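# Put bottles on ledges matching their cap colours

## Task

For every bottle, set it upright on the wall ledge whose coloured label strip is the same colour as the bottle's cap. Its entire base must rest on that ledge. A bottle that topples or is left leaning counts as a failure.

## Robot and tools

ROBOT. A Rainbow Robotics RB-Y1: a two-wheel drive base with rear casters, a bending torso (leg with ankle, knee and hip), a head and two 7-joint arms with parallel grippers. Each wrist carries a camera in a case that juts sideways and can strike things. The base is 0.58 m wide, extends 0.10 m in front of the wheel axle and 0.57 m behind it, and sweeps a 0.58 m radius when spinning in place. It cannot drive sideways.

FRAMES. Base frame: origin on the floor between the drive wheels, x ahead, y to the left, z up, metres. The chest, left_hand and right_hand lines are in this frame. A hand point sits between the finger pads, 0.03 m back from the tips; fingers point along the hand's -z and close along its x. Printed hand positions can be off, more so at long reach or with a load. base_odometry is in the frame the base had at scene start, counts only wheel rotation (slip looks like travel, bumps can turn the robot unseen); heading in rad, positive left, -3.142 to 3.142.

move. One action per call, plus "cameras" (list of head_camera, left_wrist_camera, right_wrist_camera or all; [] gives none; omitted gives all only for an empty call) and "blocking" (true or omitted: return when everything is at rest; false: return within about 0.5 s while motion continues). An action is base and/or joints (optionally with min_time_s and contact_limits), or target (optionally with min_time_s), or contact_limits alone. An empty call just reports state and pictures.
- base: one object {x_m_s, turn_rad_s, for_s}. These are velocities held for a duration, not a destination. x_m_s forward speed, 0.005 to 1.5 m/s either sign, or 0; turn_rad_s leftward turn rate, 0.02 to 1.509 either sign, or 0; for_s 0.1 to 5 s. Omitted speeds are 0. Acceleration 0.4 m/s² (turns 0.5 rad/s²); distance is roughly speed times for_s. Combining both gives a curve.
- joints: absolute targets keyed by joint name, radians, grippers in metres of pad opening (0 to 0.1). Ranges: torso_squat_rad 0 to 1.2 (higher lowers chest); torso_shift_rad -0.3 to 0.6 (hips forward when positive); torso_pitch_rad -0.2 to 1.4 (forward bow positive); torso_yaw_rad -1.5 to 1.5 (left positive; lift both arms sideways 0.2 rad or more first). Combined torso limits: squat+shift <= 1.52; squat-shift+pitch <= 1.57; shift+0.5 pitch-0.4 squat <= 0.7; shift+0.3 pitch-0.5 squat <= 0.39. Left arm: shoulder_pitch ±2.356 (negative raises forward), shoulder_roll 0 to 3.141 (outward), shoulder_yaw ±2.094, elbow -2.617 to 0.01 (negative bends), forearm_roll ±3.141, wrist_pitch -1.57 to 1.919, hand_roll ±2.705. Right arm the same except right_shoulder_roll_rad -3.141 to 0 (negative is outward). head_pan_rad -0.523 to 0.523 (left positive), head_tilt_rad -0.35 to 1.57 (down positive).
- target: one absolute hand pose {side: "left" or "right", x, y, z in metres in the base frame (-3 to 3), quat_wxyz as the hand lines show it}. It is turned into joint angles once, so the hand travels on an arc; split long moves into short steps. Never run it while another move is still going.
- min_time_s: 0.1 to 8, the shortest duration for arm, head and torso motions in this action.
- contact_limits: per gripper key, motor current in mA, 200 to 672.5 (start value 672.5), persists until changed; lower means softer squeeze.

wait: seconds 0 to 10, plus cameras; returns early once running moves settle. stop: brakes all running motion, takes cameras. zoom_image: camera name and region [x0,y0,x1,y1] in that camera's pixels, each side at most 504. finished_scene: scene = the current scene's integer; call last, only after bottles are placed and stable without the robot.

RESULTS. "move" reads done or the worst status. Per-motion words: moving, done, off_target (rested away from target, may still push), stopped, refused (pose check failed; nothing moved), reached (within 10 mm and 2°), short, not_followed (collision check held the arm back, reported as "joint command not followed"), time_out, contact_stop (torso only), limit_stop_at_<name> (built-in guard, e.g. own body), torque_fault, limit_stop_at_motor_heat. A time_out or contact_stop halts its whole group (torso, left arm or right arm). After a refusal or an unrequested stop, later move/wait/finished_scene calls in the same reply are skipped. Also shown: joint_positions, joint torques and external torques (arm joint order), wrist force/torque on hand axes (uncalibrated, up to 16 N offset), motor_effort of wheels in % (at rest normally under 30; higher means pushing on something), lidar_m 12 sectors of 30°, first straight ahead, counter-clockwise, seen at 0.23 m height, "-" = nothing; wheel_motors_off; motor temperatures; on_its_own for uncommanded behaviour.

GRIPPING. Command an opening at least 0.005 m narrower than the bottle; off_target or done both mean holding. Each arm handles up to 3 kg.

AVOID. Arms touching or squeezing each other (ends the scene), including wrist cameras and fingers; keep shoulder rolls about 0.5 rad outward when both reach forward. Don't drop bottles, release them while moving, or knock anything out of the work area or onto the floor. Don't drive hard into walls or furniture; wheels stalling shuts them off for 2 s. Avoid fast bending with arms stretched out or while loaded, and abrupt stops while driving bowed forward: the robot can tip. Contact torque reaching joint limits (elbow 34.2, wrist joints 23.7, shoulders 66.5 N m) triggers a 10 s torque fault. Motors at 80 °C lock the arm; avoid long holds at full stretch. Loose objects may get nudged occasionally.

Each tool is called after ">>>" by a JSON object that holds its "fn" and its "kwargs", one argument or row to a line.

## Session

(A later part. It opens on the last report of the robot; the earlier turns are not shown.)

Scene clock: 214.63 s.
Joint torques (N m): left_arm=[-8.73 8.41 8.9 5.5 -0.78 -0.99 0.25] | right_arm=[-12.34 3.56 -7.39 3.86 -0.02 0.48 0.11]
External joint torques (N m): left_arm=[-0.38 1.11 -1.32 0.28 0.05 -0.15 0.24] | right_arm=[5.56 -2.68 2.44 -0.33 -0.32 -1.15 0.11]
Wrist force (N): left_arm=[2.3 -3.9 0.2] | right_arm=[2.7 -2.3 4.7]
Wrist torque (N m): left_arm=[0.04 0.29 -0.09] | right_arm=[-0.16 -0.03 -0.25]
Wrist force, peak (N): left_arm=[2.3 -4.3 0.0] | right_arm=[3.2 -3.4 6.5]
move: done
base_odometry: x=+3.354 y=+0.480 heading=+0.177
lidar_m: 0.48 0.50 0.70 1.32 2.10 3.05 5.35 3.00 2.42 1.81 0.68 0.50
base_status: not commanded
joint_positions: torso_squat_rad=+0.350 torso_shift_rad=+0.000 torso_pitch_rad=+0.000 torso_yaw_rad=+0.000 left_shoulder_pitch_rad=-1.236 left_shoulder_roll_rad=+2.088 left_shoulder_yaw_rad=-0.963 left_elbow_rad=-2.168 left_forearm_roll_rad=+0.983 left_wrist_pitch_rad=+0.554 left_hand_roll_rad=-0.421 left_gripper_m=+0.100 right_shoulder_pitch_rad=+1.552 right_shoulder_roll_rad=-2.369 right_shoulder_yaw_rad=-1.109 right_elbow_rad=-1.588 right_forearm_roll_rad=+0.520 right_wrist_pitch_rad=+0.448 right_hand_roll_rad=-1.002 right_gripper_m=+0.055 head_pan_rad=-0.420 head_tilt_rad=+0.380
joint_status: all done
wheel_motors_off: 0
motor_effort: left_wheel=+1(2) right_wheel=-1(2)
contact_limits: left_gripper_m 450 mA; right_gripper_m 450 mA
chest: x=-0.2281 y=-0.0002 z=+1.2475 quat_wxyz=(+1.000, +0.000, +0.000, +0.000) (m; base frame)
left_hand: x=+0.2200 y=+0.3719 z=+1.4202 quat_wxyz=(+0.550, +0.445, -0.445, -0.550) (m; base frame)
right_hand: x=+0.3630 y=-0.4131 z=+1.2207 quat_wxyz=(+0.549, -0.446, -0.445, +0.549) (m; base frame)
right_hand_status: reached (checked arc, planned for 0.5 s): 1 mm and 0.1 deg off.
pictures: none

>>> {"fn": "move", "kwargs": {
  "target": {"side":"right","x":0.363,"y":-0.413,"z":1.2208,"quat_wxyz":[0.5495,-0.4450,-0.4450,0.5495]},
  "min_time_s": 0.4
}}

>>> {"fn": "move", "kwargs": {
  "joints": {"right_gripper_m":0.1},
  "cameras": ["right_wrist_camera","head_camera"]
}}

Scene clock: 216.23 s.
Joint torques (N m): left_arm=[-8.8 8.07 9 5.4 -0.82 -0.94 0.25] | right_arm=[-16.06 5.65 -8.44 3.73 0.11 0.95 0.09]
External joint torques (N m): left_arm=[-0.45 0.76 -1.22 0.18 0.02 -0.1 0.24] | right_arm=[1.81 -0.58 1.38 -0.45 -0.19 -0.67 0.1]
Wrist force (N): left_arm=[2.2 -3.9 0.0] | right_arm=[3.5 1.2 3.3]
Wrist torque (N m): left_arm=[0.07 0.26 -0.09] | right_arm=[-0.25 0.03 -0.24]
Wrist force, peak (N): left_arm=[2.6 -4.1 0.2] | right_arm=[4.3 -2.0 5.7]
move: done
base_odometry: x=+3.354 y=+0.480 heading=+0.177
lidar_m: 0.48 0.50 0.70 1.33 2.10 3.06 5.36 3.00 2.42 1.81 0.68 0.50
base_status: not commanded
joint_positions: torso_squat_rad=+0.350 torso_shift_rad=+0.000 torso_pitch_rad=+0.000 torso_yaw_rad=+0.000 left_shoulder_pitch_rad=-1.236 left_shoulder_roll_rad=+2.088 left_shoulder_yaw_rad=-0.963 left_elbow_rad=-2.168 left_forearm_roll_rad=+0.983 left_wrist_pitch_rad=+0.554 left_hand_roll_rad=-0.421 left_gripper_m=+0.100 right_shoulder_pitch_rad=+1.552 right_shoulder_roll_rad=-2.369 right_shoulder_yaw_rad=-1.109 right_elbow_rad=-1.588 right_forearm_roll_rad=+0.520 right_wrist_pitch_rad=+0.448 right_hand_roll_rad=-1.002 right_gripper_m=+0.055 head_pan_rad=-0.420 head_tilt_rad=+0.380
joint_status: all done
wheel_motors_off: 0
motor_effort: left_wheel=+2(2) right_wheel=-1(2)
contact_limits: left_gripper_m 450 mA; right_gripper_m 450 mA
chest: x=-0.2281 y=-0.0002 z=+1.2475 quat_wxyz=(+1.000, +0.000, +0.000, +0.000) (m; base frame)
left_hand: x=+0.2200 y=+0.3719 z=+1.4202 quat_wxyz=(+0.550, +0.445, -0.445, -0.550) (m; base frame)
right_hand: x=+0.3631 y=-0.4131 z=+1.2210 quat_wxyz=(+0.549, -0.446, -0.445, +0.549) (m; base frame)
right_hand_status: reached (checked arc, planned for 0.4 s): 0 mm and 0.1 deg off.
pictures: none

Scene clock: 217.23 s.
Joint torques (N m): left_arm=[-8.17 7.99 8.61 5.59 -0.94 -0.84 0.26] | right_arm=[-15.85 5.65 -8.01 3.83 0.23 1.24 0.19]
External joint torques (N m): left_arm=[0.18 0.68 -1.61 0.37 -0.1 0 0.25] | right_arm=[2.02 -0.59 1.82 -0.36 -0.06 -0.38 0.19]
Wrist force (N): left_arm=[2.4 -4.0 0.0] | right_arm=[3.6 4.4 -0.2]
Wrist torque (N m): left_arm=[0.07 0.29 -0.09] | right_arm=[-0.24 0.14 -0.15]
Wrist force, peak (N): left_arm=[2.5 -3.9 -0.3] | right_arm=[2.9 5.6 -1.6]
move: done
base_odometry: x=+3.354 y=+0.480 heading=+0.177
lidar_m: 0.48 0.50 0.70 1.31 2.10 3.05 5.36 3.00 2.42 1.80 0.68 0.50
base_status: not commanded
joint_positions: torso_squat_rad=+0.350 torso_shift_rad=+0.000 torso_pitch_rad=+0.000 torso_yaw_rad=+0.000 left_shoulder_pitch_rad=-1.236 left_shoulder_roll_rad=+2.088 left_shoulder_yaw_rad=-0.963 left_elbow_rad=-2.168 left_forearm_roll_rad=+0.983 left_wrist_pitch_rad=+0.554 left_hand_roll_rad=-0.421 left_gripper_m=+0.100 right_shoulder_pitch_rad=+1.552 right_shoulder_roll_rad=-2.369 right_shoulder_yaw_rad=-1.109 right_elbow_rad=-1.588 right_forearm_roll_rad=+0.520 right_wrist_pitch_rad=+0.448 right_hand_roll_rad=-1.002 right_gripper_m=+0.100 head_pan_rad=-0.420 head_tilt_rad=+0.380
joint_status: all done
wheel_motors_off: 0
motor_effort: left_wheel=+1(2) right_wheel=-1(2)
contact_limits: left_gripper_m 450 mA; right_gripper_m 450 mA
chest: x=-0.2281 y=-0.0002 z=+1.2475 quat_wxyz=(+1.000, +0.000, +0.000, +0.000) (m; base frame)
left_hand: x=+0.2200 y=+0.3719 z=+1.4201 quat_wxyz=(+0.550, +0.445, -0.445, -0.550) (m; base frame)
right_hand: x=+0.3631 y=-0.4131 z=+1.2209 quat_wxyz=(+0.549, -0.446, -0.445, +0.549) (m; base frame)
pictures: head_camera, right_wrist_camera
camera_calibration:
head_camera: T_world_to_cam=[[-0.432287, -0.901398, 0.0246782, -0.1203], [-0.313368, 0.124509, -0.941434, 1.3567], [0.845535, -0.414703, -0.336293, 0.604001], [0, 0, 0, 1]] pos_world=[-0.137563, -0.0268782, 1.48333]
right_wrist_camera: T_world_to_cam=[[-0.00663952, -0.998524, 0.0539013, -0.480726], [-0.664214, -0.0358899, -0.74668, 1.16505], [0.747513, -0.0407596, -0.662996, 0.593343], [0, 0, 0, 1]] pos_world=[0.32712, -0.414019, 1.28922]

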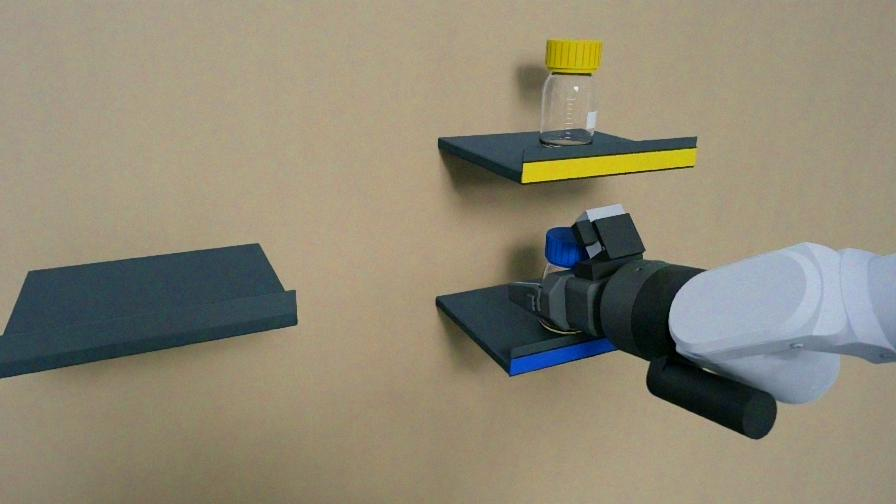

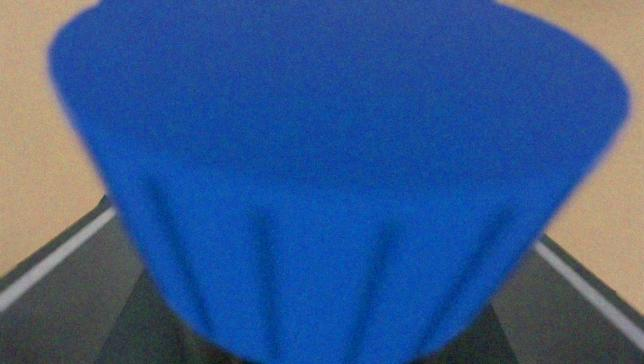

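>>> {"fn": "move", "kwargs": {
  "target": {"side":"right","x":0.345,"y":-0.413,"z":1.225,"quat_wxyz":[0.5495,-0.4450,-0.4450,0.5495]},
  "min_time_s": 0.5
}}

>>> {"fn": "move", "kwargs": {
  "target": {"side":"right","x":0.305,"y":-0.413,"z":1.227,"quat_wxyz":[0.5495,-0.4450,-0.4450,0.5495]},
  "min_time_s": 0.6
}}

>>> {"fn": "move", "kwargs": {
  "target": {"side":"right","x":0.26,"y":-0.413,"z":1.228,"quat_wxyz":[0.5495,-0.4450,-0.4450,0.5495]},
  "min_time_s": 0.6
}}

>>> {"fn": "move", "kwargs": {
  "target": {"side":"right","x":0.205,"y":-0.42,"z":1.228,"quat_wxyz":[0.5495,-0.4450,-0.4450,0.5495]},
  "min_time_s": 0.6,
  "cameras": ["right_wrist_camera","head_camera"]
}}

Scene clock: 220.30 s.
Joint torques (N m): left_arm=[-8.6 8.2 9.11 5.51 -0.94 -1 0.19] | right_arm=[-17.49 6.47 -7.24 3.56 0.14 1.51 0.18]
External joint torques (N m): left_arm=[-0.24 0.89 -1.1 0.29 -0.1 -0.16 0.17] | right_arm=[-0.72 1.02 2.78 -0.32 -0.22 -0.06 0.19]
Wrist force (N): left_arm=[2.1 -3.8 -0.1] | right_arm=[3.1 5.1 -0.1]
Wrist torque (N m): left_arm=[0.04 0.25 -0.10] | right_arm=[-0.31 0.11 -0.29]
Wrist force, peak (N): left_arm=[2.7 -4.0 0.0] | right_arm=[4.0 5.3 -0.5]
move: done
base_odometry: x=+3.354 y=+0.480 heading=+0.177
lidar_m: 0.48 0.50 0.69 1.32 2.11 3.05 5.36 3.00 2.42 1.80 0.68 0.49
base_status: not commanded
joint_positions: torso_squat_rad=+0.350 torso_shift_rad=+0.000 torso_pitch_rad=+0.000 torso_yaw_rad=+0.000 left_shoulder_pitch_rad=-1.236 left_shoulder_roll_rad=+2.088 left_shoulder_yaw_rad=-0.963 left_elbow_rad=-2.168 left_forearm_roll_rad=+0.983 left_wrist_pitch_rad=+0.554 left_hand_roll_rad=-0.421 left_gripper_m=+0.100 right_shoulder_pitch_rad=+1.525 right_shoulder_roll_rad=-2.302 right_shoulder_yaw_rad=-1.093 right_elbow_rad=-1.682 right_forearm_roll_rad=+0.492 right_wrist_pitch_rad=+0.467 right_hand_roll_rad=-0.949 right_gripper_m=+0.100 head_pan_rad=-0.420 head_tilt_rad=+0.380
joint_status: all done
wheel_motors_off: 0
motor_effort: left_wheel=+1(2) right_wheel=-1(2)
contact_limits: left_gripper_m 450 mA; right_gripper_m 450 mA
chest: x=-0.2280 y=-0.0002 z=+1.2475 quat_wxyz=(+1.000, +0.000, +0.000, +0.000) (m; base frame)
left_hand: x=+0.2200 y=+0.3719 z=+1.4201 quat_wxyz=(+0.550, +0.445, -0.445, -0.550) (m; base frame)
right_hand: x=+0.3451 y=-0.4130 z=+1.2249 quat_wxyz=(+0.549, -0.445, -0.445, +0.550) (m; base frame)
right_hand_status: reached (checked arc, planned for 0.5 s): 0 mm and 0.0 deg off.
pictures: none

Scene clock: 221.40 s.
Joint torques (N m): left_arm=[-8.39 8.4 9.12 5.57 -0.78 -0.84 0.36] | right_arm=[-15.71 3.92 -7.45 2.65 0.14 1.54 0.15]
External joint torques (N m): left_arm=[-0.04 1.09 -1.09 0.35 0.06 0 0.35] | right_arm=[-1.31 -0.3 2.76 -0.47 -0.34 0.07 0.16]
Wrist force (N): left_arm=[2.3 -3.8 0.1] | right_arm=[2.8 4.5 -0.7]
Wrist torque (N m): left_arm=[0.02 0.27 -0.08] | right_arm=[-0.24 0.02 -0.36]
Wrist force, peak (N): left_arm=[2.5 -4.0 -0.1] | right_arm=[3.9 5.5 -1.6]
move: done
base_odometry: x=+3.354 y=+0.480 heading=+0.177
lidar_m: 0.48 0.50 0.69 1.32 2.10 3.05 5.35 2.99 2.42 1.79 0.68 0.50
base_status: not commanded
joint_positions: torso_squat_rad=+0.350 torso_shift_rad=+0.000 torso_pitch_rad=+0.000 torso_yaw_rad=+0.000 left_shoulder_pitch_rad=-1.236 left_shoulder_roll_rad=+2.088 left_shoulder_yaw_rad=-0.963 left_elbow_rad=-2.168 left_forearm_roll_rad=+0.983 left_wrist_pitch_rad=+0.554 left_hand_roll_rad=-0.421 left_gripper_m=+0.100 right_shoulder_pitch_rad=+1.503 right_shoulder_roll_rad=-2.166 right_shoulder_yaw_rad=-1.073 right_elbow_rad=-1.865 right_forearm_roll_rad=+0.478 right_wrist_pitch_rad=+0.514 right_hand_roll_rad=-0.869 right_gripper_m=+0.100 head_pan_rad=-0.420 head_tilt_rad=+0.380
joint_status: all done
wheel_motors_off: 0
motor_effort: left_wheel=+1(2) right_wheel=-1(2)
contact_limits: left_gripper_m 450 mA; right_gripper_m 450 mA
chest: x=-0.2280 y=-0.0002 z=+1.2475 quat_wxyz=(+1.000, +0.000, +0.000, +0.000) (m; base frame)
left_hand: x=+0.2201 y=+0.3719 z=+1.4201 quat_wxyz=(+0.550, +0.445, -0.445, -0.550) (m; base frame)
right_hand: x=+0.3053 y=-0.4130 z=+1.2268 quat_wxyz=(+0.549, -0.445, -0.446, +0.550) (m; base frame)
right_hand_status: reached (checked arc, planned for 0.6 s): 0 mm and 0.1 deg off.
pictures: none

Scene clock: 222.33 s.
Joint torques (N m): left_arm=[-8.64 8.17 8.82 5.19 -0.81 -0.92 0.38] | right_arm=[-12.38 2.64 -8.19 1.93 0.55 1.44 0.2]
External joint torques (N m): left_arm=[-0.29 0.86 -1.39 -0.03 0.03 -0.08 0.37] | right_arm=[-0.73 -0.44 1.95 -0.33 -0.03 0.07 0.21]
Wrist force (N): left_arm=[2.4 -4.0 -0.3] | right_arm=[3.4 4.9 -0.6]
Wrist torque (N m): left_arm=[0.07 0.30 -0.09] | right_arm=[-0.30 0.14 -0.30]
Wrist force, peak (N): left_arm=[2.6 -3.9 0.2] | right_arm=[3.5 5.4 -1.2]
move: done
base_odometry: x=+3.354 y=+0.480 heading=+0.177
lidar_m: 0.48 0.50 0.70 1.32 2.10 3.05 5.36 3.00 2.42 1.80 0.68 0.49
base_status: not commanded
joint_positions: torso_squat_rad=+0.350 torso_shift_rad=+0.000 torso_pitch_rad=+0.000 torso_yaw_rad=+0.000 left_shoulder_pitch_rad=-1.236 left_shoulder_roll_rad=+2.088 left_shoulder_yaw_rad=-0.963 left_elbow_rad=-2.168 left_forearm_roll_rad=+0.983 left_wrist_pitch_rad=+0.554 left_hand_roll_rad=-0.421 left_gripper_m=+0.100 right_shoulder_pitch_rad=+1.495 right_shoulder_roll_rad=-2.011 right_shoulder_yaw_rad=-1.057 right_elbow_rad=-2.048 right_forearm_roll_rad=+0.483 right_wrist_pitch_rad=+0.546 right_hand_roll_rad=-0.791 right_gripper_m=+0.100 head_pan_rad=-0.420 head_tilt_rad=+0.380
joint_status: all done
wheel_motors_off: 0
motor_effort: left_wheel=+2(2) right_wheel=-1(2)
contact_limits: left_gripper_m 450 mA; right_gripper_m 450 mA
chest: x=-0.2280 y=-0.0002 z=+1.2475 quat_wxyz=(+1.000, +0.000, +0.000, +0.000) (m; base frame)
left_hand: x=+0.2201 y=+0.3719 z=+1.4202 quat_wxyz=(+0.550, +0.445, -0.445, -0.550) (m; base frame)
right_hand: x=+0.2604 y=-0.4129 z=+1.2279 quat_wxyz=(+0.549, -0.445, -0.446, +0.549) (m; base frame)
right_hand_status: reached (checked arc, planned for 0.6 s): 0 mm and 0.1 deg off.
pictures: none

Scene clock: 223.27 s.
Joint torques (N m): left_arm=[-8.36 8.01 9.06 5.3 -0.88 -0.97 0.21] | right_arm=[-6.47 1.52 -6.74 1.47 0.39 1.24 -0.05]
External joint torques (N m): left_arm=[-0.01 0.7 -1.15 0.08 -0.04 -0.13 0.19] | right_arm=[1.62 -0.5 3.06 0.17 -0.2 -0.08 -0.04]
Wrist force (N): left_arm=[2.2 -4.1 -0.1] | right_arm=[2.7 4.2 -1.4]
Wrist torque (N m): left_arm=[0.08 0.27 -0.10] | right_arm=[-0.19 0.02 -0.28]
Wrist force, peak (N): left_arm=[2.5 -4.1 -0.2] | right_arm=[3.8 5.8 0.4]
move: done
base_odometry: x=+3.354 y=+0.480 heading=+0.177
lidar_m: 0.48 0.50 0.69 1.32 2.11 3.05 5.36 3.00 2.42 1.80 0.67 0.50
base_status: not commanded
joint_positions: torso_squat_rad=+0.350 torso_shift_rad=+0.000 torso_pitch_rad=+0.000 torso_yaw_rad=+0.000 left_shoulder_pitch_rad=-1.236 left_shoulder_roll_rad=+2.088 left_shoulder_yaw_rad=-0.963 left_elbow_rad=-2.168 left_forearm_roll_rad=+0.983 left_wrist_pitch_rad=+0.554 left_hand_roll_rad=-0.421 left_gripper_m=+0.100 right_shoulder_pitch_rad=+1.511 right_shoulder_roll_rad=-1.808 right_shoulder_yaw_rad=-1.039 right_elbow_rad=-2.219 right_forearm_roll_rad=+0.553 right_wrist_pitch_rad=+0.530 right_hand_roll_rad=-0.752 right_gripper_m=+0.100 head_pan_rad=-0.420 head_tilt_rad=+0.380
joint_status: all done
wheel_motors_off: 0
motor_effort: left_wheel=+1(2) right_wheel=-1(2)
contact_limits: left_gripper_m 450 mA; right_gripper_m 450 mA
chest: x=-0.2280 y=-0.0002 z=+1.2475 quat_wxyz=(+1.000, +0.000, +0.000, +0.000) (m; base frame)
left_hand: x=+0.2201 y=+0.3719 z=+1.4202 quat_wxyz=(+0.550, +0.445, -0.445, -0.550) (m; base frame)
right_hand: x=+0.2058 y=-0.4197 z=+1.2281 quat_wxyz=(+0.549, -0.445, -0.445, +0.549) (m; base frame)
right_hand_status: reached (checked arc, planned for 0.6 s): 1 mm and 0.1 deg off.
pictures: head_camera, right_wrist_camera
camera_calibration:
head_camera: T_world_to_cam=[[-0.432351, -0.90137, 0.0246074, -0.12025], [-0.313435, 0.124642, -0.941394, 1.35668], [0.845477, -0.414725, -0.33641, 0.60404], [0, 0, 0, 1]] pos_world=[-0.137462, -0.0269786, 1.48333]
right_wrist_camera: T_world_to_cam=[[-0.00610373, -0.998529, 0.053869, -0.488799], [-0.66473, -0.0361933, -0.746206, 1.06505], [0.747058, -0.040363, -0.663532, 0.716369], [0, 0, 0, 1]] pos_world=[0.16982, -0.420618, 1.29641]

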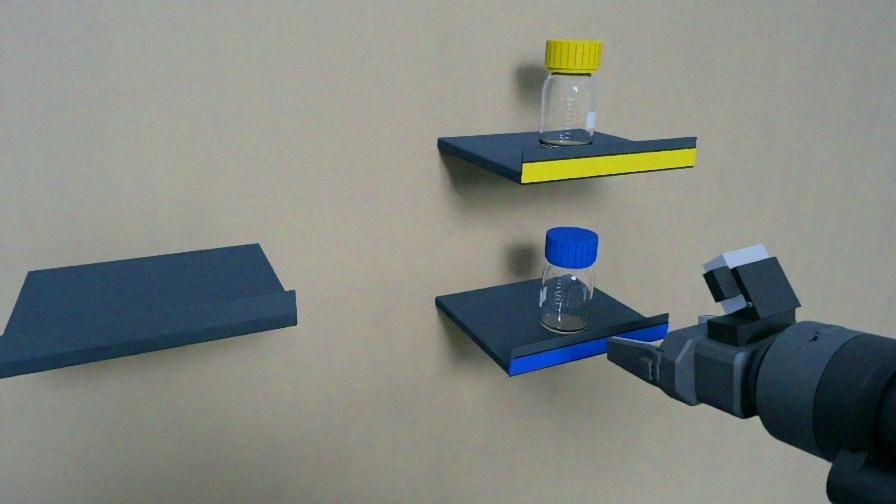

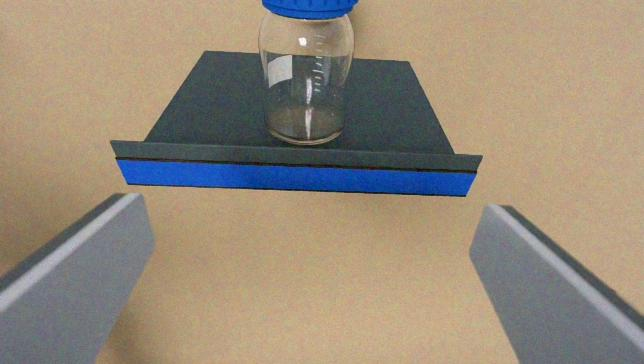

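>>> {"fn": "move", "kwargs": {
  "joints": {"head_pan_rad":0.35,"head_tilt_rad":0.36},
  "cameras": ["head_camera"]
}}

Scene clock: 224.70 s.
Joint torques (N m): left_arm=[-8.62 7.88 8.77 5.36 -0.86 -0.99 0.2] | right_arm=[-6.4 1.84 -7.14 1.25 0.53 1.26 0.03]
External joint torques (N m): left_arm=[-0.27 0.58 -1.45 0.14 -0.02 -0.15 0.19] | right_arm=[1.69 -0.19 2.67 -0.05 -0.06 -0.05 0.04]
Wrist force (N): left_arm=[2.5 -3.9 0.1] | right_arm=[2.5 4.2 -1.0]
Wrist torque (N m): left_arm=[0.06 0.30 -0.09] | right_arm=[-0.19 0.01 -0.36]
Wrist force, peak (N): left_arm=[2.4 -4.2 0.1] | right_arm=[3.5 5.3 -1.2]
move: done
base_odometry: x=+3.354 y=+0.480 heading=+0.177
lidar_m: 0.48 0.51 0.70 1.32 2.11 3.05 5.36 3.00 2.43 1.80 0.68 0.49
base_status: not commanded
joint_positions: torso_squat_rad=+0.350 torso_shift_rad=+0.000 torso_pitch_rad=+0.000 torso_yaw_rad=+0.000 left_shoulder_pitch_rad=-1.236 left_shoulder_roll_rad=+2.088 left_shoulder_yaw_rad=-0.963 left_elbow_rad=-2.168 left_forearm_roll_rad=+0.983 left_wrist_pitch_rad=+0.554 left_hand_roll_rad=-0.421 left_gripper_m=+0.100 right_shoulder_pitch_rad=+1.511 right_shoulder_roll_rad=-1.808 right_shoulder_yaw_rad=-1.039 right_elbow_rad=-2.219 right_forearm_roll_rad=+0.553 right_wrist_pitch_rad=+0.530 right_hand_roll_rad=-0.752 right_gripper_m=+0.100 head_pan_rad=+0.350 head_tilt_rad=+0.360
joint_status: all done
wheel_motors_off: 0
motor_effort: left_wheel=+1(2) right_wheel=-1(2)
contact_limits: left_gripper_m 450 mA; right_gripper_m 450 mA
chest: x=-0.2280 y=-0.0002 z=+1.2475 quat_wxyz=(+1.000, +0.000, +0.000, +0.000) (m; base frame)
left_hand: x=+0.2201 y=+0.3719 z=+1.4202 quat_wxyz=(+0.550, +0.445, -0.445, -0.550) (m; base frame)
right_hand: x=+0.2058 y=-0.4197 z=+1.2281 quat_wxyz=(+0.549, -0.445, -0.445, +0.549) (m; base frame)
pictures: head_camera
camera_calibration:
head_camera: T_world_to_cam=[[0.316578, -0.94826, 0.0241138, 0.0347396], [-0.293461, -0.122083, -0.948144, 1.37043], [0.902031, 0.293085, -0.316926, 0.587763], [0, 0, 0, 1]] pos_world=[-0.139009, 0.0279847, 1.48481]

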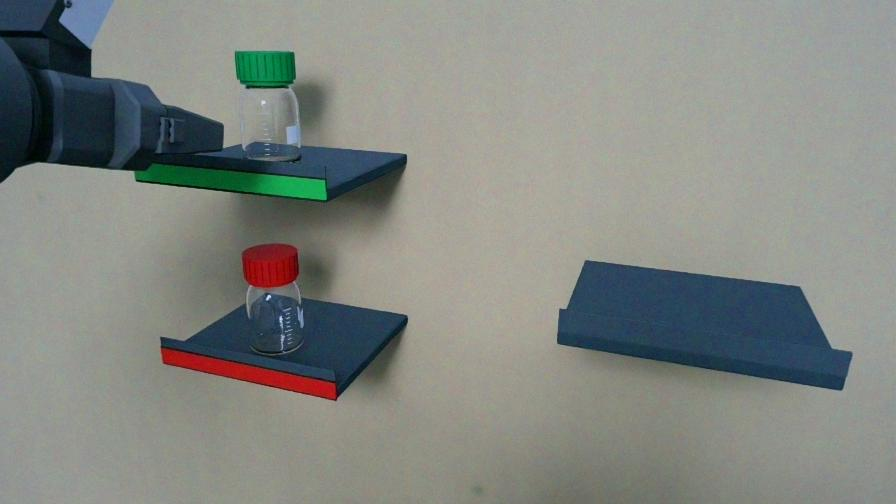

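>>> {"fn": "finished_scene", "kwargs": {
  "scene": 2
}}

The scene is finished: the task was done.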